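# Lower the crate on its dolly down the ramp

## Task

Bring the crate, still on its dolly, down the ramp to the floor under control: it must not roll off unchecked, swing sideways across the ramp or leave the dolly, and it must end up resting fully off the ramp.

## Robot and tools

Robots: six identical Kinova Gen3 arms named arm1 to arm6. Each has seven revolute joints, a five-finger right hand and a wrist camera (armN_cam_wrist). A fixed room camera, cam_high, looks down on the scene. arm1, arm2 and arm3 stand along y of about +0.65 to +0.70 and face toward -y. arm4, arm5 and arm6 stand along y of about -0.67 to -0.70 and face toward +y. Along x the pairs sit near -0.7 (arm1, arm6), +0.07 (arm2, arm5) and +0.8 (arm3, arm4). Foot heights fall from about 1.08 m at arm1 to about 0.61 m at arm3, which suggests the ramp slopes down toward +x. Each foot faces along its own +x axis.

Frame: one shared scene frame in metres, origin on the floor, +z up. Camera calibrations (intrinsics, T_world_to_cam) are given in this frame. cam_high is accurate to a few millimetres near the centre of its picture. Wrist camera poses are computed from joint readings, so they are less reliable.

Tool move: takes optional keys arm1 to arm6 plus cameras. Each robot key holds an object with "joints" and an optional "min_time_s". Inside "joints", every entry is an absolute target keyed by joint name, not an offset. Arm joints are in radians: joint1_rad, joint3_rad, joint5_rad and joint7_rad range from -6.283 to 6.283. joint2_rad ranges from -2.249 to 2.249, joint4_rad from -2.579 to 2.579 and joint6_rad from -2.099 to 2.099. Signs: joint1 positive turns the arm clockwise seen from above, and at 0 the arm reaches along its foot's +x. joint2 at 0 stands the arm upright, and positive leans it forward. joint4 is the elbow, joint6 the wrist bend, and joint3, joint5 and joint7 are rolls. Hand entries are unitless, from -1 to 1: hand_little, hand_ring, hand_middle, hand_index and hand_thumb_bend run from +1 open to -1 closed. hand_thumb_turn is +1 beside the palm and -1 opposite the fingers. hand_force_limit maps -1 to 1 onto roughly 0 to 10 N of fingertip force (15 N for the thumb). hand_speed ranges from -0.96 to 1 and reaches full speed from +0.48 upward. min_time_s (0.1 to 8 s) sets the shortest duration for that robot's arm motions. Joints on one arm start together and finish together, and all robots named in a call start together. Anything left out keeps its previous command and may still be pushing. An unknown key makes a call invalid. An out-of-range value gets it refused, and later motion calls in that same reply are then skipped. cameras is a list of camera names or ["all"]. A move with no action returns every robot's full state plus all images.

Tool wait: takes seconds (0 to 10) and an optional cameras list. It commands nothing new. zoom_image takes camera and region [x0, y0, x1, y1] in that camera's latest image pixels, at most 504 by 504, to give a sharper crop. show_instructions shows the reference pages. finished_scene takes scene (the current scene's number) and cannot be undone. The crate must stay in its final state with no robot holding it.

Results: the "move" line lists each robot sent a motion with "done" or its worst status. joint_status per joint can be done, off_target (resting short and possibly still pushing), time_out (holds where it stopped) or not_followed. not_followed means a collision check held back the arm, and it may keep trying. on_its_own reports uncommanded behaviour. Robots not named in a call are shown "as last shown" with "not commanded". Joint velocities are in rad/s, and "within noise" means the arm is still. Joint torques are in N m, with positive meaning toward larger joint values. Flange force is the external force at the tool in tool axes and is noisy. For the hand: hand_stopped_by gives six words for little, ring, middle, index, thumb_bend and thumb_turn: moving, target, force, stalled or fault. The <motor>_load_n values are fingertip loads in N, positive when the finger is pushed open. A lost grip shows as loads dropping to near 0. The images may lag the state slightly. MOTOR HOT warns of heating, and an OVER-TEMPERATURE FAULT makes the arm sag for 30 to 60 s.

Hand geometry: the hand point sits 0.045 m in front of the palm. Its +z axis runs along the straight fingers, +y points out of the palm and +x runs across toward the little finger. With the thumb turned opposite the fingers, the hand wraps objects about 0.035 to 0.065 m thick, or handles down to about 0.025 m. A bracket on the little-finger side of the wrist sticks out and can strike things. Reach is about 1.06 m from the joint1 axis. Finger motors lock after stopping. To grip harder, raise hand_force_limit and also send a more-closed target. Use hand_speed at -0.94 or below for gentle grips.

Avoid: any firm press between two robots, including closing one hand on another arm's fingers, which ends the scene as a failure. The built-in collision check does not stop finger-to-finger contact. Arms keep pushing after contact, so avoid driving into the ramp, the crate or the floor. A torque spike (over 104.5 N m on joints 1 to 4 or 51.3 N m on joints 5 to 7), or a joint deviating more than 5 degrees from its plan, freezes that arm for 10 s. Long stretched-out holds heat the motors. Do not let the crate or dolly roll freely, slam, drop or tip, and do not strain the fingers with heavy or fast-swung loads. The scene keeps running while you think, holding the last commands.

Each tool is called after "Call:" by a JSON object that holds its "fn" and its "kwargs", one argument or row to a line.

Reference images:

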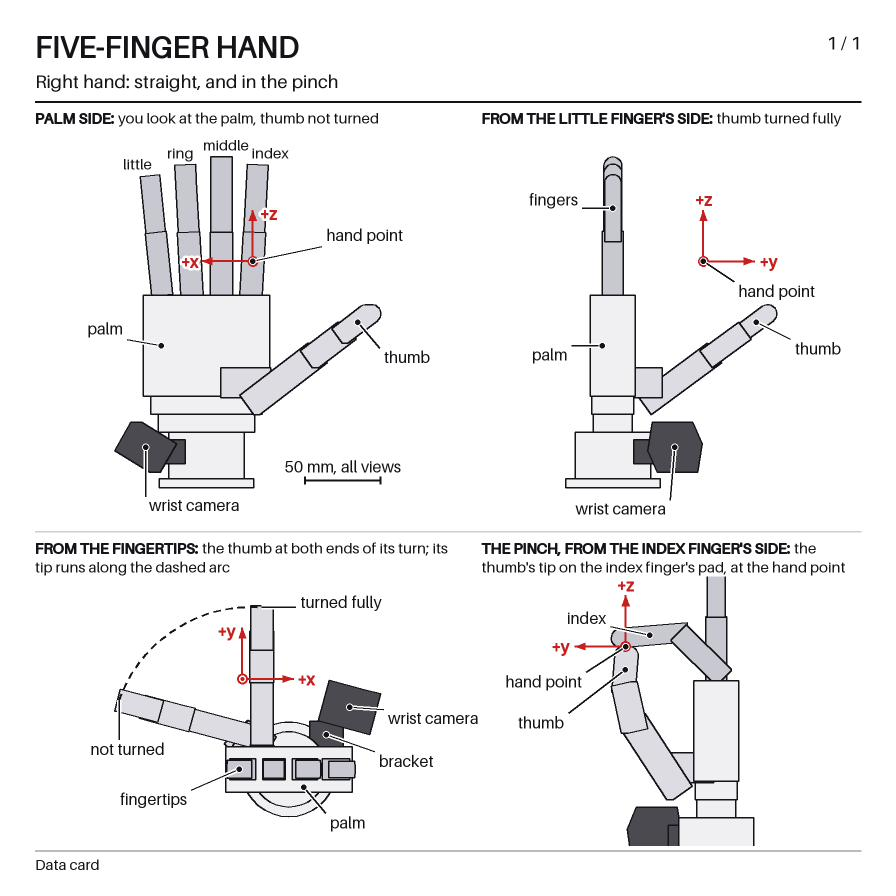

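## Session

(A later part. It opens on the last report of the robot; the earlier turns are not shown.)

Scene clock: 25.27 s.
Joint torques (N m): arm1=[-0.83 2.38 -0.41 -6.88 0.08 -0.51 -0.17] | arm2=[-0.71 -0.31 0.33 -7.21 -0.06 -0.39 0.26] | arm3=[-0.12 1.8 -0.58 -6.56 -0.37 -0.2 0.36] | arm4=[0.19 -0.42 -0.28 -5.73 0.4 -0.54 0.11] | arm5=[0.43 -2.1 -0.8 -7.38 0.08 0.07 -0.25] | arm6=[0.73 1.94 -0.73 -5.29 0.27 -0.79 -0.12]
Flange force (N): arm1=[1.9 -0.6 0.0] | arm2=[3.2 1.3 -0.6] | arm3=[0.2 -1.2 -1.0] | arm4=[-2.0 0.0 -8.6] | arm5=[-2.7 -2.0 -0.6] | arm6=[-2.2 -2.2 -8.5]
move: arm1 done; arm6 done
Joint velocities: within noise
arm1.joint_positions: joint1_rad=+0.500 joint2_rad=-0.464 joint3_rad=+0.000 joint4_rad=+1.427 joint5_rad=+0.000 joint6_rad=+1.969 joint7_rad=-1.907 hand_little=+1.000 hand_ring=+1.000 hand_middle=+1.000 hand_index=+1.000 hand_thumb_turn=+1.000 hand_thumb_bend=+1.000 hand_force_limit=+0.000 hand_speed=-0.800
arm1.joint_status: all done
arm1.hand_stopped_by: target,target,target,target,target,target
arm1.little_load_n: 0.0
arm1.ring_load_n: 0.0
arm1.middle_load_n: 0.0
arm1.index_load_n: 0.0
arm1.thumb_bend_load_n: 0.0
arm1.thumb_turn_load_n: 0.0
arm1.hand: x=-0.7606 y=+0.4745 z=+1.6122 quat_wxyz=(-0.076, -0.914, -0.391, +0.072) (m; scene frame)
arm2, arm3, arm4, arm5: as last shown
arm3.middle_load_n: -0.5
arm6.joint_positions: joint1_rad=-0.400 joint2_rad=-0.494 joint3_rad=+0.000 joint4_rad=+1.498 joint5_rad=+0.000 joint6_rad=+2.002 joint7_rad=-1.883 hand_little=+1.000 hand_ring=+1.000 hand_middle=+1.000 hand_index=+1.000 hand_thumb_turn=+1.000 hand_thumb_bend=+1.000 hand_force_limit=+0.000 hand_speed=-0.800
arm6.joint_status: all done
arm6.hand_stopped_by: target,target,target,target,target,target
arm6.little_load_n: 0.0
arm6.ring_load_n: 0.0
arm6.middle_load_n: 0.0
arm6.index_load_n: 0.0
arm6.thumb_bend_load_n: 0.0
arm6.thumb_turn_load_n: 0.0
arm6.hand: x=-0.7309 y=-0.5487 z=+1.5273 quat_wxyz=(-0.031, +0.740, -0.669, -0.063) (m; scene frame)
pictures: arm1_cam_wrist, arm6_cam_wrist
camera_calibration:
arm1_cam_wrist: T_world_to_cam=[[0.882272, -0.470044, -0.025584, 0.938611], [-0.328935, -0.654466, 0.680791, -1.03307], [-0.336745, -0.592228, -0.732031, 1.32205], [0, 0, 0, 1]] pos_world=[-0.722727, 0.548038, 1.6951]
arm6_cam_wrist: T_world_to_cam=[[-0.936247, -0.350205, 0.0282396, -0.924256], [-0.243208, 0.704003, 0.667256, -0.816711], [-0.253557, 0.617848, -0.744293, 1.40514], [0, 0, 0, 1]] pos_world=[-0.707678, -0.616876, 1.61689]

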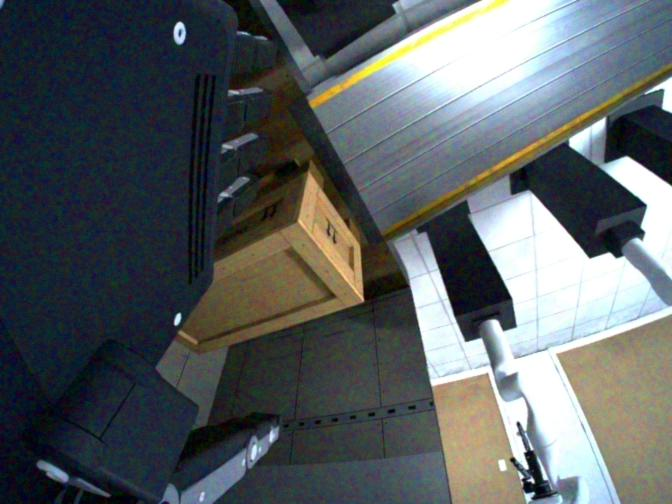

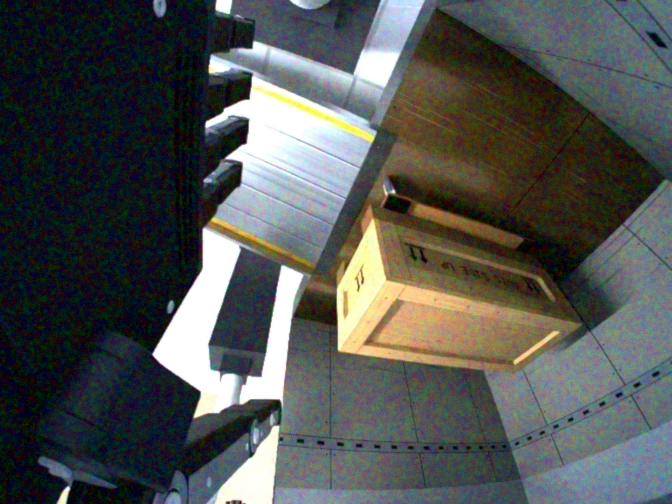

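Call:
{"fn": "move", "kwargs": {
  "arm1": {"joints": {"joint1_rad": 0.8987, "joint2_rad": 0.2, "joint4_rad": 2.0, "joint6_rad": 0.9416, "joint7_rad": 0.8235}},
  "arm6": {"joints": {"joint1_rad": -0.8102, "joint2_rad": 0.2, "joint4_rad": 2.0, "joint6_rad": 0.9416, "joint7_rad": -0.8213}},
  "cameras": ["cam_high"]
}}

Call:
{"fn": "move", "kwargs": {
  "arm1": {"joints": {"joint1_rad": 0.8987, "joint2_rad": 1.0204, "joint4_rad": 1.3906, "joint6_rad": 0.7306, "joint7_rad": 0.8235}, "min_time_s": 4},
  "arm6": {"joints": {"joint1_rad": -0.8102, "joint2_rad": 1.193, "joint4_rad": 0.749, "joint6_rad": 1.1996, "joint7_rad": -0.8213}, "min_time_s": 4},
  "cameras": ["cam_high", "arm1_cam_wrist", "arm6_cam_wrist"]
}}

Scene clock: 33.50 s.
Joint torques (N m): arm1=[-1 -8.79 -0.09 -6.13 0.06 0.11 -0.17] | arm2=[-0.74 -0.36 0.33 -7.22 -0.07 -0.38 0.24] | arm3=[-0.16 1.81 -0.59 -6.53 -0.36 -0.19 0.32] | arm4=[0.18 -0.45 -0.31 -5.66 0.41 -0.55 0.12] | arm5=[0.49 -2.12 -0.87 -7.41 0.07 0.12 -0.3] | arm6=[0.78 -10.16 -0.41 -4.64 0.24 -0.39 -0.06]
Flange force (N): arm1=[-0.2 3.3 -2.6] | arm2=[3.1 1.3 -0.6] | arm3=[0.2 -1.3 -1.1] | arm4=[-2.1 0.0 -8.9] | arm5=[-2.9 -2.3 -0.3] | arm6=[-4.3 -3.4 -5.0]
move: arm1 done; arm6 done
Joint velocities: within noise
arm1.joint_positions: joint1_rad=+0.899 joint2_rad=+0.200 joint3_rad=+0.000 joint4_rad=+2.000 joint5_rad=+0.000 joint6_rad=+0.942 joint7_rad=+0.824 hand_little=+1.000 hand_ring=+1.000 hand_middle=+1.000 hand_index=+1.000 hand_thumb_turn=+1.000 hand_thumb_bend=+1.000 hand_force_limit=+0.000 hand_speed=-0.800
arm1.joint_status: all done
arm1.hand_stopped_by: target,target,target,target,target,target
arm1.little_load_n: 0.0
arm1.ring_load_n: 0.0
arm1.middle_load_n: 0.0
arm1.index_load_n: 0.0
arm1.thumb_bend_load_n: 0.0
arm1.thumb_turn_load_n: 0.0
arm1.hand: x=-0.9336 y=+0.4981 z=+1.2641 quat_wxyz=(-0.007, +0.000, -1.000, +0.004) (m; scene frame)
arm2, arm3, arm4, arm5: as last shown
arm2.little_load_n: 0.5
arm2.ring_load_n: 0.5
arm3.middle_load_n: 0.0
arm4.index_load_n: -0.5
arm4.thumb_turn_load_n: 0.5
arm6.joint_positions: joint1_rad=-0.810 joint2_rad=+0.200 joint3_rad=+0.000 joint4_rad=+2.000 joint5_rad=+0.000 joint6_rad=+0.942 joint7_rad=-0.821 hand_little=+1.000 hand_ring=+1.000 hand_middle=+1.000 hand_index=+1.000 hand_thumb_turn=+1.000 hand_thumb_bend=+1.000 hand_force_limit=+0.000 hand_speed=-0.800
arm6.joint_status: all done
arm6.hand_stopped_by: target,target,target,target,target,target
arm6.little_load_n: 0.0
arm6.ring_load_n: 0.0
arm6.middle_load_n: 0.0
arm6.index_load_n: 0.0
arm6.thumb_bend_load_n: -0.5
arm6.thumb_turn_load_n: 0.0
arm6.hand: x=-0.9076 y=-0.4929 z=+1.2059 quat_wxyz=(-0.004, +1.000, +0.001, +0.001) (m; scene frame)
pictures: cam_high

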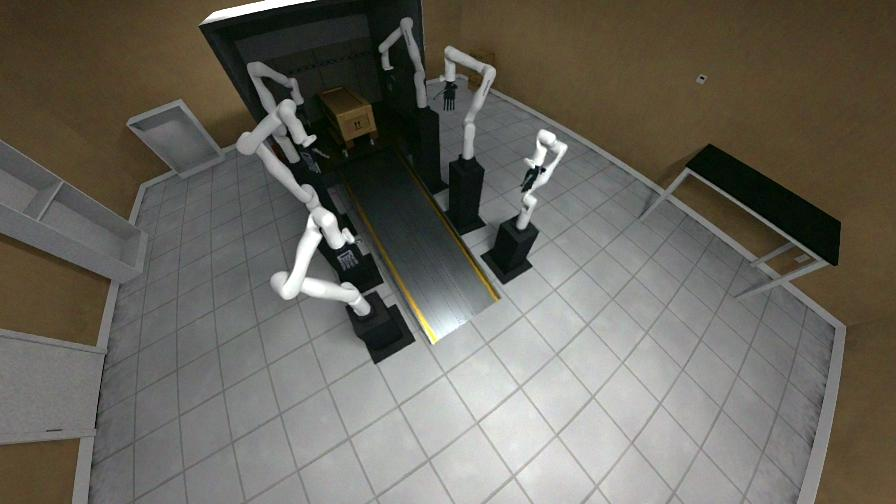

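Scene clock: 37.80 s.
Joint torques (N m): arm1=[-1.14 -19.44 0.18 -4.99 0.09 0.12 -0.16] | arm2=[-0.72 -0.34 0.38 -7.23 -0.1 -0.37 0.26] | arm3=[-0.13 1.86 -0.57 -6.47 -0.37 -0.17 0.3] | arm4=[0.2 -0.43 -0.26 -5.71 0.42 -0.56 0.1] | arm5=[0.48 -2.06 -0.8 -7.31 0.08 0.04 -0.25] | arm6=[0.95 -24.91 -0.11 -5.62 0.23 -0.36 -0.1]
Flange force (N): arm1=[-0.4 2.7 -3.5] | arm2=[3.1 1.5 -0.5] | arm3=[0.2 -1.3 -1.2] | arm4=[-2.0 0.1 -8.7] | arm5=[-2.6 -2.0 -0.8] | arm6=[-11.7 -10.3 -1.6]
move: arm1 done; arm6 done
Joint velocities: within noise
arm1.joint_positions: joint1_rad=+0.899 joint2_rad=+1.020 joint3_rad=+0.000 joint4_rad=+1.391 joint5_rad=+0.000 joint6_rad=+0.731 joint7_rad=+0.824 hand_little=+1.000 hand_ring=+1.000 hand_middle=+1.000 hand_index=+1.000 hand_thumb_turn=+1.000 hand_thumb_bend=+1.000 hand_force_limit=+0.000 hand_speed=-0.800
arm1.joint_status: all done
arm1.hand_stopped_by: target,target,target,target,target,target
arm1.little_load_n: 0.0
arm1.ring_load_n: 0.0
arm1.middle_load_n: 0.0
arm1.index_load_n: 0.0
arm1.thumb_bend_load_n: 0.5
arm1.thumb_turn_load_n: 0.0
arm1.hand: x=-1.0995 y=+0.3396 z=+1.0215 quat_wxyz=(-0.007, +0.000, -1.000, +0.003) (m; scene frame)
arm2, arm3, arm4, arm5: as last shown
arm2.little_load_n: 0.0
arm2.ring_load_n: 0.0
arm4.index_load_n: 0.0
arm4.thumb_turn_load_n: 0.0
arm6.joint_positions: joint1_rad=-0.810 joint2_rad=+1.193 joint3_rad=+0.000 joint4_rad=+0.749 joint5_rad=+0.000 joint6_rad=+1.200 joint7_rad=-0.821 hand_little=+1.000 hand_ring=+1.000 hand_middle=+1.000 hand_index=+1.000 hand_thumb_turn=+1.000 hand_thumb_bend=+1.000 hand_force_limit=+0.000 hand_speed=-0.800
arm6.joint_status: all done
arm6.hand_stopped_by: target,target,target,target,target,target
arm6.little_load_n: 0.0
arm6.ring_load_n: 0.0
arm6.middle_load_n: 0.0
arm6.index_load_n: 0.0
arm6.thumb_bend_load_n: 0.0
arm6.thumb_turn_load_n: 0.0
arm6.hand: x=-1.1609 y=-0.2559 z=+1.0206 quat_wxyz=(-0.004, +1.000, +0.001, +0.001) (m; scene frame)
pictures: arm1_cam_wrist, arm6_cam_wrist, cam_high
camera_calibration:
arm1_cam_wrist: T_world_to_cam=[[-0.27642, 0.958927, -0.0636461, -0.561385], [0.809531, 0.268023, 0.522325, 0.269576], [0.51793, 0.0928575, -0.850368, 1.52349], [0, 0, 0, 1]] pos_world=[-1.16247, 0.324607, 1.119]
arm6_cam_wrist: T_world_to_cam=[[0.251741, -0.9676, 0.0194274, 0.0201885], [-0.809465, -0.199512, 0.552233, -1.56052], [-0.530464, -0.154746, -0.833464, 0.310101], [0, 0, 0, 1]] pos_world=[-1.10377, -0.243821, 1.11984]

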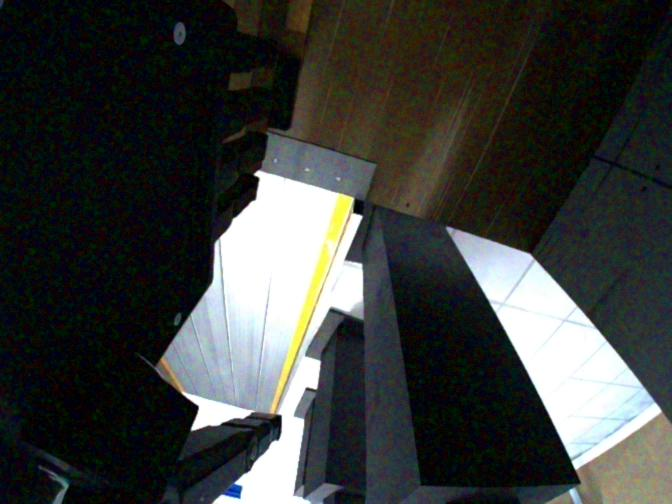

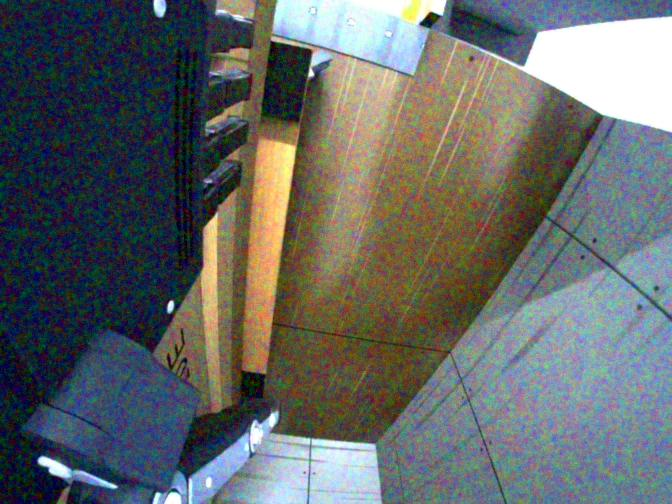

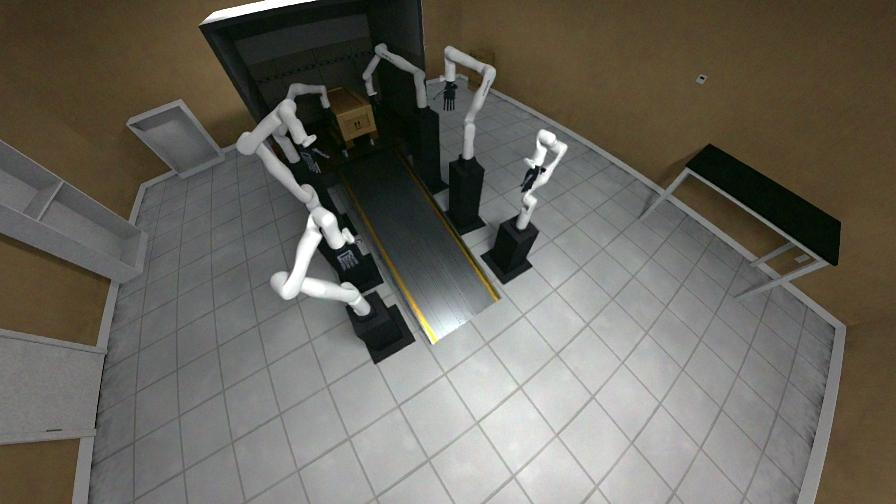

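Call:
{"fn": "move", "kwargs": {
  "arm1": {"joints": {"joint1_rad": 0.8652, "joint2_rad": 1.0465, "joint4_rad": 1.3199, "joint6_rad": 0.7752, "joint7_rad": 0.790}, "min_time_s": 2},
  "arm6": {"joints": {"joint1_rad": -0.784, "joint2_rad": 1.2574, "joint4_rad": 0.5987, "joint6_rad": 1.2855, "joint7_rad": -0.7951}, "min_time_s": 2},
  "cameras": ["arm1_cam_wrist", "arm6_cam_wrist"]
}}

Scene clock: 41.23 s.
Joint torques (N m): arm1=[-1.15 -19.98 0.19 -5.23 0.08 0.15 -0.17] | arm2=[-0.72 -0.35 0.36 -7.24 -0.12 -0.39 0.25] | arm3=[-0.02 1.68 -0.59 -6.49 -0.36 -0.23 0.33] | arm4=[0.19 -0.43 -0.26 -5.67 0.43 -0.54 0.14] | arm5=[0.44 -1.96 -0.81 -7.36 0.12 0.03 -0.32] | arm6=[5.47 -25.54 2.82 -8.81 1.82 -3.39 -0.54]
Flange force (N): arm1=[-0.4 2.7 -3.3] | arm2=[3.1 1.4 -0.5] | arm3=[-0.1 -1.3 -1.5] | arm4=[-2.0 0.3 -8.8] | arm5=[-2.5 -2.4 -0.6] | arm6=[-10.0 -0.7 -5.4]
move: arm1 done; arm6 done
Joint velocities: within noise
arm1.joint_positions: joint1_rad=+0.865 joint2_rad=+1.046 joint3_rad=+0.000 joint4_rad=+1.320 joint5_rad=+0.000 joint6_rad=+0.775 joint7_rad=+0.790 hand_little=+1.000 hand_ring=+1.000 hand_middle=+1.000 hand_index=+1.000 hand_thumb_turn=+1.000 hand_thumb_bend=+1.000 hand_force_limit=+0.000 hand_speed=-0.800
arm1.joint_status: all done
arm1.hand_stopped_by: target,target,target,target,target,target
arm1.little_load_n: 0.0
arm1.ring_load_n: 0.0
arm1.middle_load_n: 0.0
arm1.index_load_n: 0.0
arm1.thumb_bend_load_n: -0.5
arm1.thumb_turn_load_n: 0.0
arm1.hand: x=-1.0982 y=+0.3141 z=+1.0219 quat_wxyz=(-0.007, +0.000, -1.000, +0.003) (m; scene frame)
arm2, arm3, arm4, arm5: as last shown
arm6.joint_positions: joint1_rad=-0.784 joint2_rad=+1.257 joint3_rad=+0.000 joint4_rad=+0.599 joint5_rad=+0.000 joint6_rad=+1.286 joint7_rad=-0.795 hand_little=+1.000 hand_ring=+1.000 hand_middle=+1.000 hand_index=+1.000 hand_thumb_turn=+1.000 hand_thumb_bend=+1.000 hand_force_limit=+0.000 hand_speed=-0.800
arm6.joint_status: all done
arm6.hand_stopped_by: target,target,target,target,target,target
arm6.little_load_n: 0.0
arm6.ring_load_n: 0.0
arm6.middle_load_n: 0.0
arm6.index_load_n: 0.0
arm6.thumb_bend_load_n: 0.0
arm6.thumb_turn_load_n: 0.0
arm6.hand: x=-1.1609 y=-0.2309 z=+1.0209 quat_wxyz=(-0.004, +1.000, +0.001, +0.001) (m; scene frame)
pictures: arm1_cam_wrist, arm6_cam_wrist
camera_calibration:
arm1_cam_wrist: T_world_to_cam=[[-0.276425, 0.958926, -0.0636491, -0.536549], [0.809529, 0.268028, 0.522325, 0.275146], [0.51793, 0.0928575, -0.850368, 1.52553], [0, 0, 0, 1]] pos_world=[-1.16117, 0.299107, 1.1194]
arm6_cam_wrist: T_world_to_cam=[[0.251793, -0.967584, 0.0195078, 0.0443449], [-0.809454, -0.199509, 0.55225, -1.55565], [-0.530456, -0.154843, -0.833451, 0.314109], [0, 0, 0, 1]] pos_world=[-1.10377, -0.218821, 1.12004]

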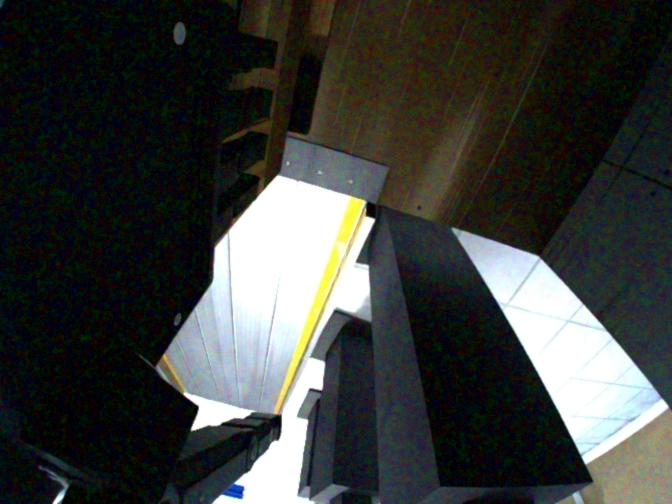

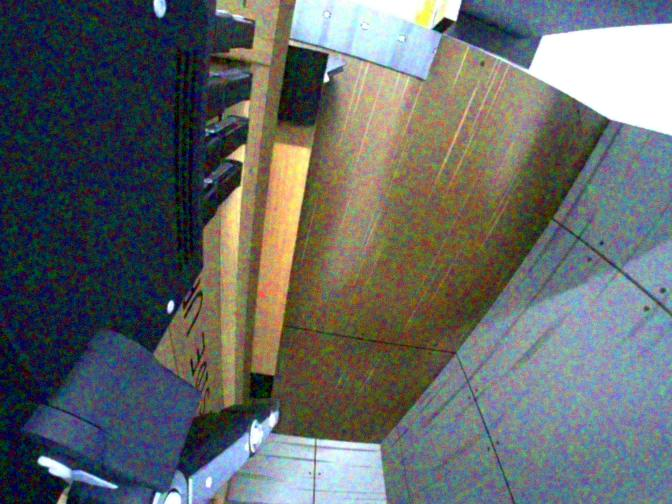

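Call:
{"fn": "move", "kwargs": {
  "arm1": {"joints": {"joint1_rad": 0.8518, "joint2_rad": 1.0569, "joint4_rad": 1.291, "joint6_rad": 0.7937, "joint7_rad": 0.7766}, "min_time_s": 1.5}
}}

Scene clock: 43.50 s.
Joint torques (N m): arm1=[-1.17 -20.12 0.16 -5.34 0.08 0.15 -0.15] | arm2=[-0.76 -0.37 0.37 -7.21 -0.07 -0.36 0.25] | arm3=[-0.1 1.75 -0.56 -6.51 -0.32 -0.2 0.32] | arm4=[0.22 -0.43 -0.31 -5.7 0.39 -0.55 0.11] | arm5=[0.4 -2.04 -0.72 -7.48 0.06 0.06 -0.25] | arm6=[5.53 -25.63 2.85 -8.82 1.79 -3.41 -0.54]
Flange force (N): arm1=[-0.5 2.9 -3.3] | arm2=[3.0 1.5 -0.6] | arm3=[0.0 -1.1 -1.3] | arm4=[-2.0 -0.1 -8.7] | arm5=[-2.4 -1.9 -0.1] | arm6=[-10.3 -0.9 -5.4]
move: arm1 done
Joint velocities: within noise
arm1.joint_positions: joint1_rad=+0.852 joint2_rad=+1.057 joint3_rad=+0.000 joint4_rad=+1.291 joint5_rad=+0.000 joint6_rad=+0.794 joint7_rad=+0.777 hand_little=+1.000 hand_ring=+1.000 hand_middle=+1.000 hand_index=+1.000 hand_thumb_turn=+1.000 hand_thumb_bend=+1.000 hand_force_limit=+0.000 hand_speed=-0.800
arm1.joint_status: all done
arm1.hand_stopped_by: target,target,target,target,target,target
arm1.little_load_n: 0.0
arm1.ring_load_n: 0.0
arm1.middle_load_n: 0.0
arm1.index_load_n: 0.0
arm1.thumb_bend_load_n: 0.0
arm1.thumb_turn_load_n: 0.0
arm1.hand: x=-1.0973 y=+0.3039 z=+1.0223 quat_wxyz=(-0.007, +0.000, -1.000, +0.004) (m; scene frame)
arm2.joint_positions: joint1_rad=+0.233 joint2_rad=-0.325 joint3_rad=-0.049 joint4_rad=+1.426 joint5_rad=-0.041 joint6_rad=+1.983 joint7_rad=-1.888 hand_little=+1.000 hand_ring=+1.000 hand_middle=+1.000 hand_index=+1.000 hand_thumb_turn=+1.000 hand_thumb_bend=+1.000 hand_force_limit=+0.000 hand_speed=-0.800
arm2.joint_status: not commanded
arm2.hand_stopped_by: target,target,target,target,target,target
arm2.little_load_n: 0.0
arm2.ring_load_n: 0.0
arm2.middle_load_n: 0.0
arm2.index_load_n: 0.0
arm2.thumb_bend_load_n: 0.0
arm2.thumb_turn_load_n: 0.0
arm2.hand: x=+0.0357 y=+0.4438 z=+1.3862 quat_wxyz=(-0.027, -0.888, -0.459, +0.004) (m; scene frame)
arm3.joint_positions: joint1_rad=-0.166 joint2_rad=-0.454 joint3_rad=-0.044 joint4_rad=+1.444 joint5_rad=-0.034 joint6_rad=+2.040 joint7_rad=-1.901 hand_little=+1.000 hand_ring=+1.000 hand_middle=+1.000 hand_index=+1.000 hand_thumb_turn=+1.000 hand_thumb_bend=+1.000 hand_force_limit=+0.000 hand_speed=-0.800
arm3.joint_status: not commanded
arm3.hand_stopped_by: target,target,target,target,target,target
arm3.little_load_n: 0.0
arm3.ring_load_n: 0.0
arm3.middle_load_n: 0.0
arm3.index_load_n: 0.0
arm3.thumb_bend_load_n: 0.0
arm3.thumb_turn_load_n: 0.0
arm3.hand: x=+0.8681 y=+0.5515 z=+1.1308 quat_wxyz=(-0.051, -0.758, -0.649, +0.023) (m; scene frame)
arm4.joint_positions: joint1_rad=-0.351 joint2_rad=-0.415 joint3_rad=-0.082 joint4_rad=+1.544 joint5_rad=-0.062 joint6_rad=+2.048 joint7_rad=-1.901 hand_little=+1.000 hand_ring=+1.000 hand_middle=+1.000 hand_index=+1.000 hand_thumb_turn=+1.000 hand_thumb_bend=+1.000 hand_force_limit=+0.000 hand_speed=-0.800
arm4.joint_status: not commanded
arm4.hand_stopped_by: target,target,target,target,target,target
arm4.little_load_n: 0.0
arm4.ring_load_n: 0.0
arm4.middle_load_n: 0.0
arm4.index_load_n: 0.0
arm4.thumb_bend_load_n: 0.0
arm4.thumb_turn_load_n: 0.0
arm4.hand: x=+0.6588 y=-0.5856 z=+1.1288 quat_wxyz=(+0.012, +0.735, -0.677, +0.015) (m; scene frame)
arm5.joint_positions: joint1_rad=+0.369 joint2_rad=-0.327 joint3_rad=-0.045 joint4_rad=+1.463 joint5_rad=-0.049 joint6_rad=+2.050 joint7_rad=-2.129 hand_little=+1.000 hand_ring=+1.000 hand_middle=+1.000 hand_index=+1.000 hand_thumb_turn=+1.000 hand_thumb_bend=+1.000 hand_force_limit=+0.000 hand_speed=-0.800
arm5.joint_status: not commanded
arm5.hand_stopped_by: target,target,target,target,target,target
arm5.little_load_n: 0.0
arm5.ring_load_n: 0.0
arm5.middle_load_n: 0.0
arm5.index_load_n: 0.0
arm5.thumb_bend_load_n: 0.0
arm5.thumb_turn_load_n: 0.0
arm5.hand: x=+0.1367 y=-0.4818 z=+1.3620 quat_wxyz=(+0.034, +0.309, -0.951, +0.009) (m; scene frame)
arm6: as last shown
arm6.hand: x=-1.1608 y=-0.2309 z=+1.0209 quat_wxyz=(-0.004, +1.000, +0.001, +0.001) (m; scene frame)
pictures: none

Call:
{"fn": "move", "kwargs": {
  "arm1": {"joints": {"joint1_rad": 0.8451, "joint2_rad": 1.0621, "joint4_rad": 1.2768, "joint6_rad": 0.8027, "joint7_rad": 0.7699}, "min_time_s": 1}
}}

Call:
{"fn": "move", "kwargs": {
  "arm1": {"joints": {"joint1_rad": 0.8384, "joint2_rad": 1.0674, "joint4_rad": 1.2622, "joint6_rad": 0.812, "joint7_rad": 0.7632}, "min_time_s": 1}
}}

Scene clock: 45.07 s.
Joint torques (N m): arm1=[-6.58 -19.51 -5 -9.67 -2.25 -3.2 -0.78] | arm2=[-0.72 -0.37 0.35 -7.24 -0.08 -0.4 0.24] | arm3=[-0.23 1.7 -0.6 -6.59 -0.33 -0.22 0.37] | arm4=[0.2 -0.42 -0.31 -5.7 0.41 -0.57 0.09] | arm5=[0.44 -2.01 -0.95 -7.46 0.14 0.1 -0.25] | arm6=[9.44 -25.76 5.3 -10.02 3.18 -4.58 -0.77]
Flange force (N): arm1=[-1.7 17.9 -10.4] | arm2=[3.1 1.4 -0.6] | arm3=[0.1 -1.0 -1.1] | arm4=[-2.0 -0.1 -8.8] | arm5=[-2.6 -2.5 0.0] | arm6=[-10.9 6.2 -6.6]
move: arm1 done
Joint velocities: within noise
arm1.joint_positions: joint1_rad=+0.845 joint2_rad=+1.062 joint3_rad=+0.000 joint4_rad=+1.277 joint5_rad=+0.000 joint6_rad=+0.803 joint7_rad=+0.770 hand_little=+1.000 hand_ring=+1.000 hand_middle=+1.000 hand_index=+1.000 hand_thumb_turn=+1.000 hand_thumb_bend=+1.000 hand_force_limit=+0.000 hand_speed=-0.800
arm1.joint_status: all done
arm1.hand_stopped_by: target,target,target,target,target,target
arm1.little_load_n: 0.0
arm1.ring_load_n: 0.0
arm1.middle_load_n: 0.0
arm1.index_load_n: 0.0
arm1.thumb_bend_load_n: 0.0
arm1.thumb_turn_load_n: 0.0
arm1.hand: x=-1.0967 y=+0.2989 z=+1.0224 quat_wxyz=(-0.007, +0.000, -1.000, +0.003) (m; scene frame)
arm2, arm3, arm4, arm5, arm6: as last shown
arm3.thumb_bend_load_n: -0.5
arm4.thumb_turn_load_n: 0.5
arm6.index_load_n: 0.5
pictures: none

Scene clock: 46.37 s.
Joint torques (N m): arm1=[-18.67 -18.7 -16 -20.08 -7.12 -10.64 -2.23] | arm2=[-0.7 -0.38 0.36 -7.19 -0.08 -0.39 0.26] | arm3=[-0.13 1.75 -0.54 -6.57 -0.34 -0.24 0.34] | arm4=[0.18 -0.44 -0.26 -5.72 0.4 -0.55 0.1] | arm5=[0.42 -2.04 -0.78 -7.36 0.11 0.09 -0.28] | arm6=[26.67 -23.83 15.36 -13.71 8.44 -9.04 -1.93]
Flange force (N): arm1=[-6.2 53.7 -25.0] | arm2=[3.0 1.5 -0.7] | arm3=[0.2 -1.1 -1.1] | arm4=[-2.0 0.1 -8.7] | arm5=[-2.6 -2.0 -0.5] | arm6=[-14.1 36.0 -14.6]
move: arm1 done
Joint velocities: within noise
arm1.joint_positions: joint1_rad=+0.838 joint2_rad=+1.067 joint3_rad=+0.000 joint4_rad=+1.262 joint5_rad=+0.000 joint6_rad=+0.812 joint7_rad=+0.763 hand_little=+1.000 hand_ring=+1.000 hand_middle=+1.000 hand_index=+1.000 hand_thumb_turn=+1.000 hand_thumb_bend=+1.000 hand_force_limit=+0.000 hand_speed=-0.800
arm1.joint_status: all done
arm1.hand_stopped_by: target,target,target,target,target,target
arm1.little_load_n: 0.0
arm1.ring_load_n: 0.0
arm1.middle_load_n: 0.0
arm1.index_load_n: 0.0
arm1.thumb_bend_load_n: 0.0
arm1.thumb_turn_load_n: 0.0
arm1.hand: x=-1.0961 y=+0.2938 z=+1.0226 quat_wxyz=(-0.007, +0.000, -1.000, +0.003) (m; scene frame)
arm2, arm3, arm4, arm5, arm6: as last shown
arm2.little_load_n: 0.5
arm3.thumb_bend_load_n: 0.0
arm4.thumb_bend_load_n: -0.5
arm4.thumb_turn_load_n: 0.0
arm6.index_load_n: 0.0
arm6.hand: x=-1.1609 y=-0.2311 z=+1.0209 quat_wxyz=(-0.004, +1.000, +0.001, +0.001) (m; scene frame)
pictures: none

Call:
{"fn": "move", "kwargs": {
  "arm1": {"joints": {"joint1_rad": 0.8006, "joint2_rad": 1.0317, "joint4_rad": 1.360, "joint6_rad": 0.7499, "joint7_rad": 0.7254}, "min_time_s": 2},
  "arm6": {"joints": {"joint1_rad": -0.7532, "joint2_rad": 1.1841, "joint4_rad": 0.7685, "joint6_rad": 1.189, "joint7_rad": -0.7643}, "min_time_s": 2},
  "cameras": ["arm1_cam_wrist", "arm6_cam_wrist"]
}}

Scene clock: 50.37 s.
Joint torques (N m): arm1=[-17.4 -16.4 -15.48 -17.42 -6.41 -9.17 -1.97] | arm2=[-0.67 -0.3 0.35 -7.22 -0.1 -0.38 0.27] | arm3=[-0.05 1.79 -0.58 -6.51 -0.32 -0.18 0.27] | arm4=[0.22 -0.43 -0.26 -5.67 0.42 -0.58 0.08] | arm5=[0.48 -2.1 -0.79 -7.34 0.09 0.05 -0.27] | arm6=[28.31 -29.17 18.16 -12.96 8.67 -5.39 -1.85]
Flange force (N): arm1=[-0.6 48.2 -26.1] | arm2=[3.2 1.4 -0.5] | arm3=[0.0 -1.4 -1.2] | arm4=[-2.0 0.1 -8.9] | arm5=[-2.7 -2.0 -0.7] | arm6=[-25.1 29.9 -1.4]
move: arm1 done; arm6 done
Joint velocities: within noise
arm1.joint_positions: joint1_rad=+0.801 joint2_rad=+1.032 joint3_rad=+0.000 joint4_rad=+1.360 joint5_rad=+0.000 joint6_rad=+0.750 joint7_rad=+0.725 hand_little=+1.000 hand_ring=+1.000 hand_middle=+1.000 hand_index=+1.000 hand_thumb_turn=+1.000 hand_thumb_bend=+1.000 hand_force_limit=+0.000 hand_speed=-0.800
arm1.joint_status: all done
arm1.hand_stopped_by: target,target,target,target,target,target
arm1.little_load_n: 0.0
arm1.ring_load_n: 0.0
arm1.middle_load_n: 0.0
arm1.index_load_n: 0.0
arm1.thumb_bend_load_n: -0.5
arm1.thumb_turn_load_n: 0.0
arm1.hand: x=-1.0659 y=+0.2937 z=+1.0223 quat_wxyz=(-0.007, +0.000, -1.000, +0.004) (m; scene frame)
arm2, arm3, arm4, arm5: as last shown
arm2.little_load_n: 0.0
arm4.thumb_bend_load_n: 0.0
arm6.joint_positions: joint1_rad=-0.753 joint2_rad=+1.184 joint3_rad=+0.000 joint4_rad=+0.768 joint5_rad=+0.000 joint6_rad=+1.189 joint7_rad=-0.764 hand_little=+1.000 hand_ring=+1.000 hand_middle=+1.000 hand_index=+1.000 hand_thumb_turn=+1.000 hand_thumb_bend=+1.000 hand_force_limit=+0.000 hand_speed=-0.800
arm6.joint_status: all done
arm6.hand_stopped_by: target,target,target,target,target,target
arm6.little_load_n: 0.0
arm6.ring_load_n: 0.0
arm6.middle_load_n: 0.0
arm6.index_load_n: 0.0
arm6.thumb_bend_load_n: 0.0
arm6.thumb_turn_load_n: -0.5
arm6.hand: x=-1.1307 y=-0.2310 z=+1.0213 quat_wxyz=(-0.004, +1.000, +0.001, +0.001) (m; scene frame)
pictures: arm1_cam_wrist, arm6_cam_wrist
camera_calibration:
arm1_cam_wrist: T_world_to_cam=[[-0.276503, 0.9589, -0.0636986, -0.50799], [0.809503, 0.268121, 0.522318, 0.254316], [0.51793, 0.0928583, -0.850368, 1.5111], [0, 0, 0, 1]] pos_world=[-1.12897, 0.278606, 1.1198]
arm6_cam_wrist: T_world_to_cam=[[0.25169, -0.967614, 0.0193462, 0.036726], [-0.809476, -0.199515, 0.552216, -1.53151], [-0.530472, -0.154648, -0.833477, 0.330448], [0, 0, 0, 1]] pos_world=[-1.07367, -0.218921, 1.12044]

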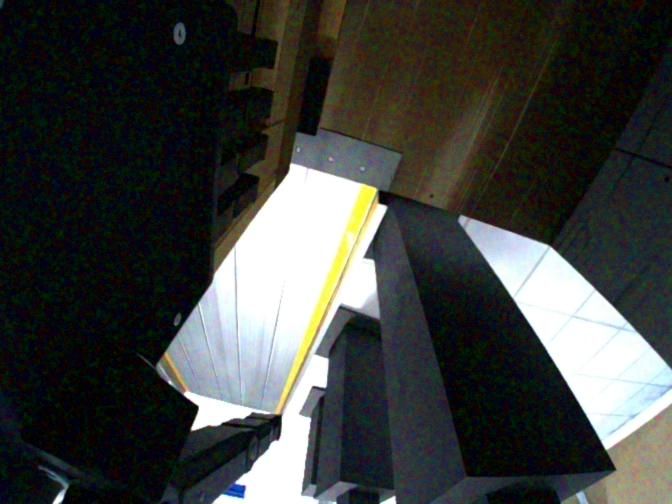

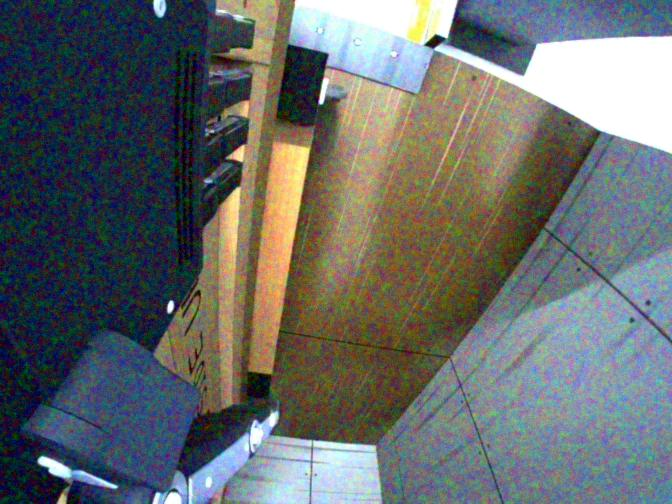

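Call:
{"fn": "move", "kwargs": {
  "arm1": {"joints": {"joint1_rad": 0.6494, "joint2_rad": 0.9693, "joint4_rad": 1.540, "joint6_rad": 0.6323, "joint7_rad": 0.5742}, "min_time_s": 3},
  "arm6": {"joints": {"joint1_rad": -0.6697, "joint2_rad": 1.002, "joint4_rad": 1.1978, "joint6_rad": 0.9418, "joint7_rad": -0.6808}, "min_time_s": 3},
  "cameras": ["arm1_cam_wrist", "arm6_cam_wrist"]
}}

Scene clock: 57.67 s.
Joint torques (N m): arm1=[-21.57 -25.24 -19.86 -16.11 -3.95 -5.53 1.45] | arm2=[-0.75 -0.33 0.36 -7.25 -0.09 -0.36 0.24] | arm3=[-0.11 1.75 -0.52 -6.44 -0.34 -0.2 0.28] | arm4=[0.21 -0.41 -0.26 -5.7 0.4 -0.55 0.08] | arm5=[0.48 -1.98 -0.78 -7.34 0.06 0 -0.25] | arm6=[13.09 -24.64 10.79 -9.6 5.38 -3.4 0.59]
Flange force (N): arm1=[16.9 40.0 -1.9] | arm2=[3.1 1.4 -0.4] | arm3=[0.0 -1.1 -1.6] | arm4=[-2.0 0.0 -8.7] | arm5=[-2.4 -2.1 -0.8] | arm6=[-17.0 14.6 -1.8]
move: arm1 done; arm6 done
Joint velocities: within noise
arm1.joint_positions: joint1_rad=+0.649 joint2_rad=+0.969 joint3_rad=+0.000 joint4_rad=+1.540 joint5_rad=+0.000 joint6_rad=+0.632 joint7_rad=+0.574 hand_little=+1.000 hand_ring=+1.000 hand_middle=+1.000 hand_index=+1.000 hand_thumb_turn=+1.000 hand_thumb_bend=+1.000 hand_force_limit=+0.000 hand_speed=-0.800
arm1.joint_status: all done
arm1.hand_stopped_by: target,target,target,target,target,target
arm1.little_load_n: 0.0
arm1.ring_load_n: 0.5
arm1.middle_load_n: 0.0
arm1.index_load_n: 0.0
arm1.thumb_bend_load_n: 0.0
arm1.thumb_turn_load_n: 0.0
arm1.hand: x=-0.9757 y=+0.2738 z=+1.0222 quat_wxyz=(-0.007, +0.000, -1.000, +0.004) (m; scene frame)
arm2, arm3, arm4, arm5: as last shown
arm3.index_load_n: 0.5
arm4.ring_load_n: -0.5
arm6.joint_positions: joint1_rad=-0.670 joint2_rad=+1.002 joint3_rad=+0.000 joint4_rad=+1.198 joint5_rad=+0.000 joint6_rad=+0.942 joint7_rad=-0.681 hand_little=+1.000 hand_ring=+1.000 hand_middle=+1.000 hand_index=+1.000 hand_thumb_turn=+1.000 hand_thumb_bend=+1.000 hand_force_limit=+0.000 hand_speed=-0.800
arm6.joint_status: all done
arm6.hand_stopped_by: target,target,target,target,target,target
arm6.little_load_n: 0.0
arm6.ring_load_n: 0.0
arm6.middle_load_n: 0.0
arm6.index_load_n: 0.0
arm6.thumb_bend_load_n: 0.0
arm6.thumb_turn_load_n: 0.0
arm6.hand: x=-1.0408 y=-0.2512 z=+1.0215 quat_wxyz=(-0.004, +1.000, +0.001, +0.001) (m; scene frame)
pictures: arm1_cam_wrist, arm6_cam_wrist
camera_calibration:
arm1_cam_wrist: T_world_to_cam=[[-0.276659, 0.958845, -0.0638375, -0.464034], [0.809375, 0.268313, 0.522417, 0.186285], [0.518046, 0.0928631, -0.850297, 1.46612], [0, 0, 0, 1]] pos_world=[-1.03867, 0.258806, 1.1197]
arm6_cam_wrist: T_world_to_cam=[[0.251602, -0.967636, 0.0194333, -0.00576264], [-0.809579, -0.199416, 0.552101, -1.46277], [-0.530357, -0.154642, -0.833551, 0.375415], [0, 0, 0, 1]] pos_world=[-0.983673, -0.239221, 1.12064]

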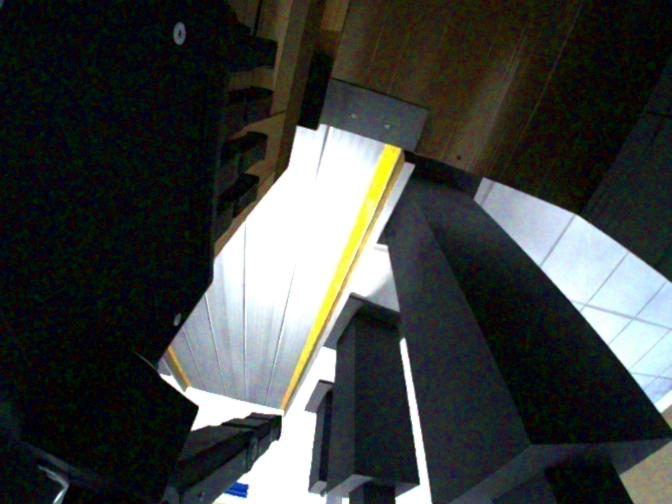

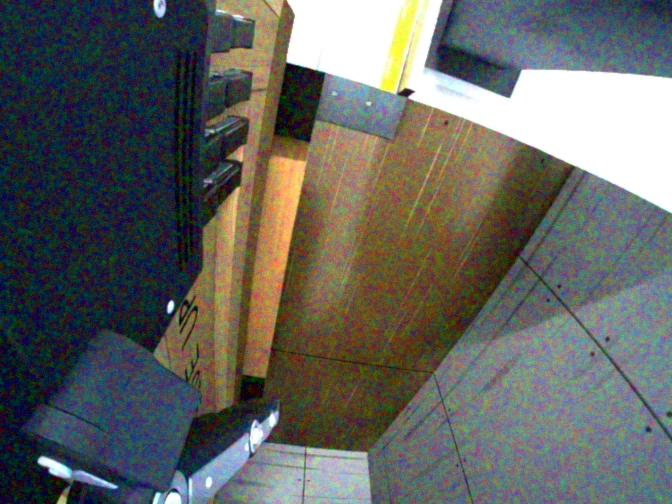

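Call:
{"fn": "move", "kwargs": {
  "arm1": {"joints": {"joint1_rad": 0.6813, "joint2_rad": 0.9371, "joint4_rad": 1.635, "joint6_rad": 0.5695, "joint7_rad": 0.6061}, "min_time_s": 1.5},
  "arm6": {"joints": {"joint1_rad": -0.7019, "joint2_rad": 0.9554, "joint4_rad": 1.3104, "joint6_rad": 0.8758, "joint7_rad": -0.713}, "min_time_s": 1.5},
  "cameras": ["arm1_cam_wrist", "arm6_cam_wrist"]
}}

Scene clock: 63.23 s.
Joint torques (N m): arm1=[-1.15 -17.63 0.11 -3.98 0.08 0.12 -0.14] | arm2=[-0.71 -0.35 0.36 -7.2 -0.07 -0.36 0.27] | arm3=[-0.08 1.78 -0.56 -6.57 -0.3 -0.2 0.38] | arm4=[0.19 -0.43 -0.32 -5.69 0.41 -0.55 0.11] | arm5=[0.45 -2.02 -0.88 -7.39 0.07 0.03 -0.32] | arm6=[0.94 -21.52 -0.1 -4.33 0.22 -0.41 -0.12]
Flange force (N): arm1=[0.7 2.3 -3.6] | arm2=[3.1 1.5 -0.6] | arm3=[0.2 -1.0 -1.0] | arm4=[-2.0 0.0 -8.8] | arm5=[-2.7 -2.6 -0.5] | arm6=[-7.0 -6.7 -1.5]
move: arm1 done; arm6 done
Joint velocities: within noise
arm1.joint_positions: joint1_rad=+0.681 joint2_rad=+0.937 joint3_rad=+0.000 joint4_rad=+1.635 joint5_rad=+0.000 joint6_rad=+0.570 joint7_rad=+0.606 hand_little=+1.000 hand_ring=+1.000 hand_middle=+1.000 hand_index=+1.000 hand_thumb_turn=+1.000 hand_thumb_bend=+1.000 hand_force_limit=+0.000 hand_speed=-0.800
arm1.joint_status: all done
arm1.hand_stopped_by: target,target,target,target,target,target
arm1.little_load_n: 0.0
arm1.ring_load_n: 0.0
arm1.middle_load_n: 0.0
arm1.index_load_n: 0.0
arm1.thumb_bend_load_n: 0.0
arm1.thumb_turn_load_n: 0.0
arm1.hand: x=-0.9758 y=+0.3039 z=+1.0219 quat_wxyz=(-0.007, +0.000, -1.000, +0.003) (m; scene frame)
arm2, arm3, arm4, arm5: as last shown
arm3.index_load_n: 0.0
arm4.ring_load_n: 0.0
arm6.joint_positions: joint1_rad=-0.702 joint2_rad=+0.955 joint3_rad=+0.000 joint4_rad=+1.310 joint5_rad=+0.000 joint6_rad=+0.876 joint7_rad=-0.713 hand_little=+1.000 hand_ring=+1.000 hand_middle=+1.000 hand_index=+1.000 hand_thumb_turn=+1.000 hand_thumb_bend=+1.000 hand_force_limit=+0.000 hand_speed=-0.800
arm6.joint_status: all done
arm6.hand_stopped_by: target,target,target,target,target,target
arm6.little_load_n: 0.0
arm6.ring_load_n: 0.0
arm6.middle_load_n: 0.0
arm6.index_load_n: 0.0
arm6.thumb_bend_load_n: 0.0
arm6.thumb_turn_load_n: 0.0
arm6.hand: x=-1.0409 y=-0.2812 z=+1.0212 quat_wxyz=(-0.004, +1.000, +0.001, +0.001) (m; scene frame)
pictures: arm1_cam_wrist, arm6_cam_wrist
camera_calibration:
arm1_cam_wrist: T_world_to_cam=[[-0.276469, 0.958918, -0.0635641, -0.492977], [0.809517, 0.268019, 0.522348, 0.178784], [0.517925, 0.0929567, -0.85036, 1.46305], [0, 0, 0, 1]] pos_world=[-1.03877, 0.288807, 1.1194]
arm6_cam_wrist: T_world_to_cam=[[0.25182, -0.96758, 0.0193746, -0.0343434], [-0.809441, -0.199605, 0.552234, -1.46879], [-0.530464, -0.154746, -0.833464, 0.370206], [0, 0, 0, 1]] pos_world=[-0.983873, -0.269121, 1.12034]

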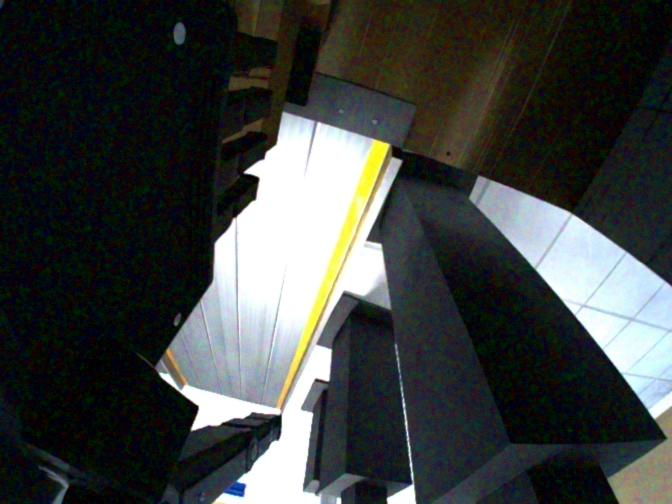

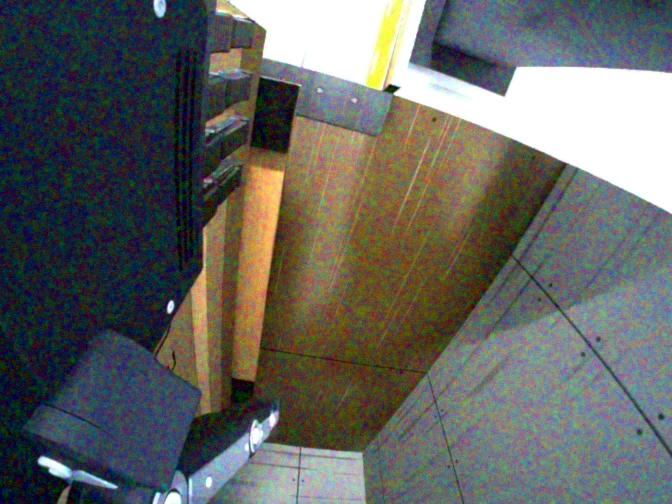

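Call:
{"fn": "move", "kwargs": {
  "arm1": {"joints": {"joint1_rad": 0.8909, "joint2_rad": 1.1029, "joint4_rad": 1.171, "joint6_rad": 0.8677, "joint7_rad": 0.8157}, "min_time_s": 3},
  "arm6": {"joints": {"joint1_rad": -0.8658, "joint2_rad": 1.2049, "joint4_rad": 0.7181, "joint6_rad": 1.2186, "joint7_rad": -0.8769}, "min_time_s": 3},
  "cameras": ["arm1_cam_wrist", "arm6_cam_wrist", "cam_high"]
}}

Scene clock: 66.83 s.
Joint torques (N m): arm1=[-1.17 -20.88 0.18 -5.76 0.06 0.14 -0.17] | arm2=[-0.74 -0.31 0.37 -7.24 -0.08 -0.38 0.25] | arm3=[-0.14 1.81 -0.57 -6.45 -0.35 -0.21 0.34] | arm4=[0.17 -0.49 -0.3 -5.7 0.39 -0.55 0.1] | arm5=[0.59 -1.96 -0.7 -7.32 0.06 0.08 -0.22] | arm6=[0.96 -25.05 -0.05 -5.72 0.22 -0.37 -0.1]
Flange force (N): arm1=[-1.0 3.1 -3.3] | arm2=[3.2 1.4 -0.4] | arm3=[0.1 -1.1 -1.5] | arm4=[-2.1 0.0 -8.8] | arm5=[-2.3 -1.8 -0.6] | arm6=[-12.5 -9.8 -1.7]
move: arm1 done; arm6 done
Joint velocities: within noise
arm1.joint_positions: joint1_rad=+0.891 joint2_rad=+1.103 joint3_rad=+0.000 joint4_rad=+1.171 joint5_rad=+0.000 joint6_rad=+0.868 joint7_rad=+0.816 hand_little=+1.000 hand_ring=+1.000 hand_middle=+1.000 hand_index=+1.000 hand_thumb_turn=+1.000 hand_thumb_bend=+1.000 hand_force_limit=+0.000 hand_speed=-0.800
arm1.joint_status: all done
arm1.hand_stopped_by: target,target,target,target,target,target
arm1.little_load_n: 0.0
arm1.ring_load_n: 0.0
arm1.middle_load_n: 0.0
arm1.index_load_n: 0.0
arm1.thumb_bend_load_n: 0.0
arm1.thumb_turn_load_n: 0.0
arm1.hand: x=-1.1308 y=+0.3041 z=+1.0219 quat_wxyz=(-0.007, +0.000, -1.000, +0.003) (m; scene frame)
arm2, arm3, arm4, arm5: as last shown
arm6.joint_positions: joint1_rad=-0.866 joint2_rad=+1.205 joint3_rad=+0.000 joint4_rad=+0.718 joint5_rad=+0.000 joint6_rad=+1.219 joint7_rad=-0.877 hand_little=+1.000 hand_ring=+1.000 hand_middle=+1.000 hand_index=+1.000 hand_thumb_turn=+1.000 hand_thumb_bend=+1.000 hand_force_limit=+0.000 hand_speed=-0.800
arm6.joint_status: all done
arm6.hand_stopped_by: target,target,target,target,target,target
arm6.little_load_n: 0.0
arm6.ring_load_n: 0.0
arm6.middle_load_n: 0.0
arm6.index_load_n: 0.0
arm6.thumb_bend_load_n: -0.5
arm6.thumb_turn_load_n: 0.0
arm6.hand: x=-1.1900 y=-0.2811 z=+1.0213 quat_wxyz=(-0.004, +1.000, +0.001, +0.001) (m; scene frame)
pictures: arm1_cam_wrist, arm6_cam_wrist, cam_high
camera_calibration:
arm1_cam_wrist: T_world_to_cam=[[-0.276425, 0.958926, -0.0636491, -0.535875], [0.809529, 0.268028, 0.522325, 0.304244], [0.51793, 0.0928575, -0.850368, 1.54335], [0, 0, 0, 1]] pos_world=[-1.19377, 0.289007, 1.1194]
arm6_cam_wrist: T_world_to_cam=[[0.251741, -0.9676, 0.0194274, 0.00314414], [-0.809465, -0.199512, 0.552233, -1.58952], [-0.530464, -0.154746, -0.833464, 0.291212], [0, 0, 0, 1]] pos_world=[-1.13297, -0.269021, 1.12044]

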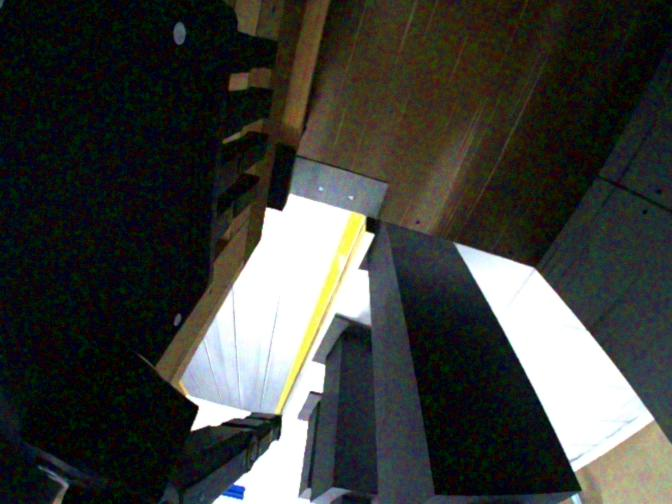

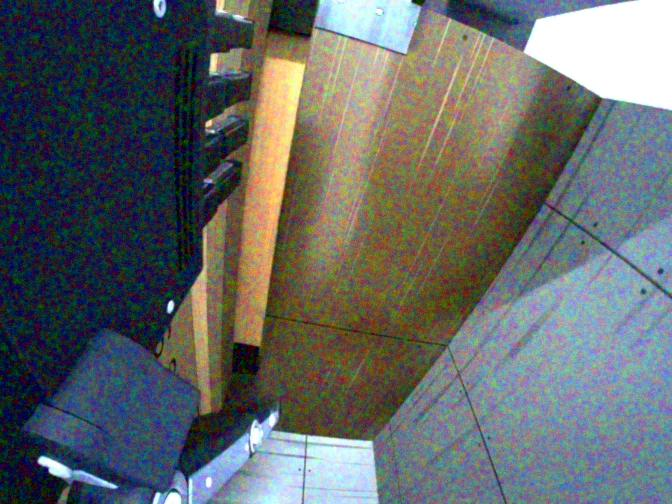

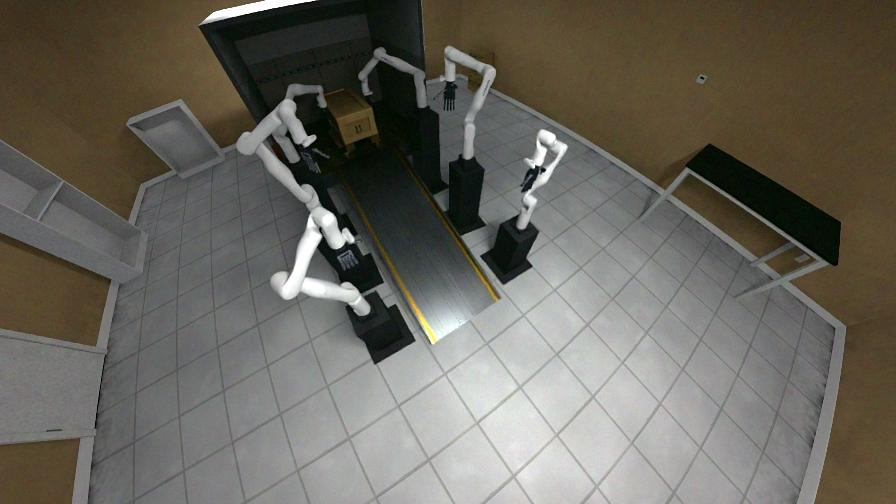

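Call:
{"fn": "move", "kwargs": {
  "arm1": {"joints": {"joint1_rad": 0.8531, "joint2_rad": 1.1489, "joint4_rad": 1.0549, "joint6_rad": 0.9378, "joint7_rad": 0.7779}, "min_time_s": 3},
  "arm6": {"joints": {"joint1_rad": -0.83, "joint2_rad": 1.2934, "joint4_rad": 0.5119, "joint6_rad": 1.3363, "joint7_rad": -0.8411}, "min_time_s": 3}
}}

Scene clock: 71.23 s.
Joint torques (N m): arm1=[-41.36 -18.98 -32.04 -26.32 -12.99 -15.63 -1.29] | arm2=[-0.74 -0.32 0.33 -7.22 -0.07 -0.38 0.26] | arm3=[-0.17 1.74 -0.53 -6.54 -0.29 -0.23 0.33] | arm4=[0.24 -0.41 -0.28 -5.7 0.42 -0.53 0.09] | arm5=[0.54 -2.05 -0.7 -7.31 0.09 0.06 -0.24] | arm6=[35.43 -22.25 19.51 -18.66 13.22 -15.71 2.78]
Flange force (N): arm1=[-2.6 93.3 -33.5] | arm2=[3.1 1.4 -0.5] | arm3=[0.1 -0.9 -1.2] | arm4=[-2.0 0.0 -8.7] | arm5=[-2.4 -1.7 -0.8] | arm6=no reading
move: arm1 done; arm6 done
Joint velocities: within noise
arm1.joint_positions: joint1_rad=+0.853 joint2_rad=+1.149 joint3_rad=+0.000 joint4_rad=+1.055 joint5_rad=+0.000 joint6_rad=+0.938 joint7_rad=+0.778 hand_little=+1.000 hand_ring=+1.000 hand_middle=+1.000 hand_index=+1.000 hand_thumb_turn=+1.000 hand_thumb_bend=+1.000 hand_force_limit=+0.000 hand_speed=-0.800
arm1.joint_status: all done
arm1.hand_stopped_by: target,target,target,target,target,target
arm1.little_load_n: 0.0
arm1.ring_load_n: 0.0
arm1.middle_load_n: 0.0
arm1.index_load_n: 0.0
arm1.thumb_bend_load_n: 0.0
arm1.thumb_turn_load_n: 0.0
arm1.hand: x=-1.1307 y=+0.2712 z=+1.0220 quat_wxyz=(-0.007, +0.000, -1.000, +0.003) (m; scene frame)
arm2, arm3, arm4, arm5: as last shown
arm2.little_load_n: -0.5
arm2.index_load_n: 0.5
arm6.joint_positions: joint1_rad=-0.830 joint2_rad=+1.293 joint3_rad=+0.000 joint4_rad=+0.512 joint5_rad=+0.000 joint6_rad=+1.336 joint7_rad=-0.841 hand_little=+1.000 hand_ring=+1.000 hand_middle=+1.000 hand_index=+1.000 hand_thumb_turn=+1.000 hand_thumb_bend=+1.000 hand_force_limit=+0.000 hand_speed=-0.800
arm6.joint_status: all done
arm6.hand_stopped_by: target,target,target,target,target,target
arm6.little_load_n: 0.0
arm6.ring_load_n: 0.0
arm6.middle_load_n: 0.0
arm6.index_load_n: 0.0
arm6.thumb_bend_load_n: 0.0
arm6.thumb_turn_load_n: 0.0
arm6.hand: x=-1.1902 y=-0.2483 z=+1.0217 quat_wxyz=(-0.003, +1.000, +0.001, +0.001) (m; scene frame)
pictures: none


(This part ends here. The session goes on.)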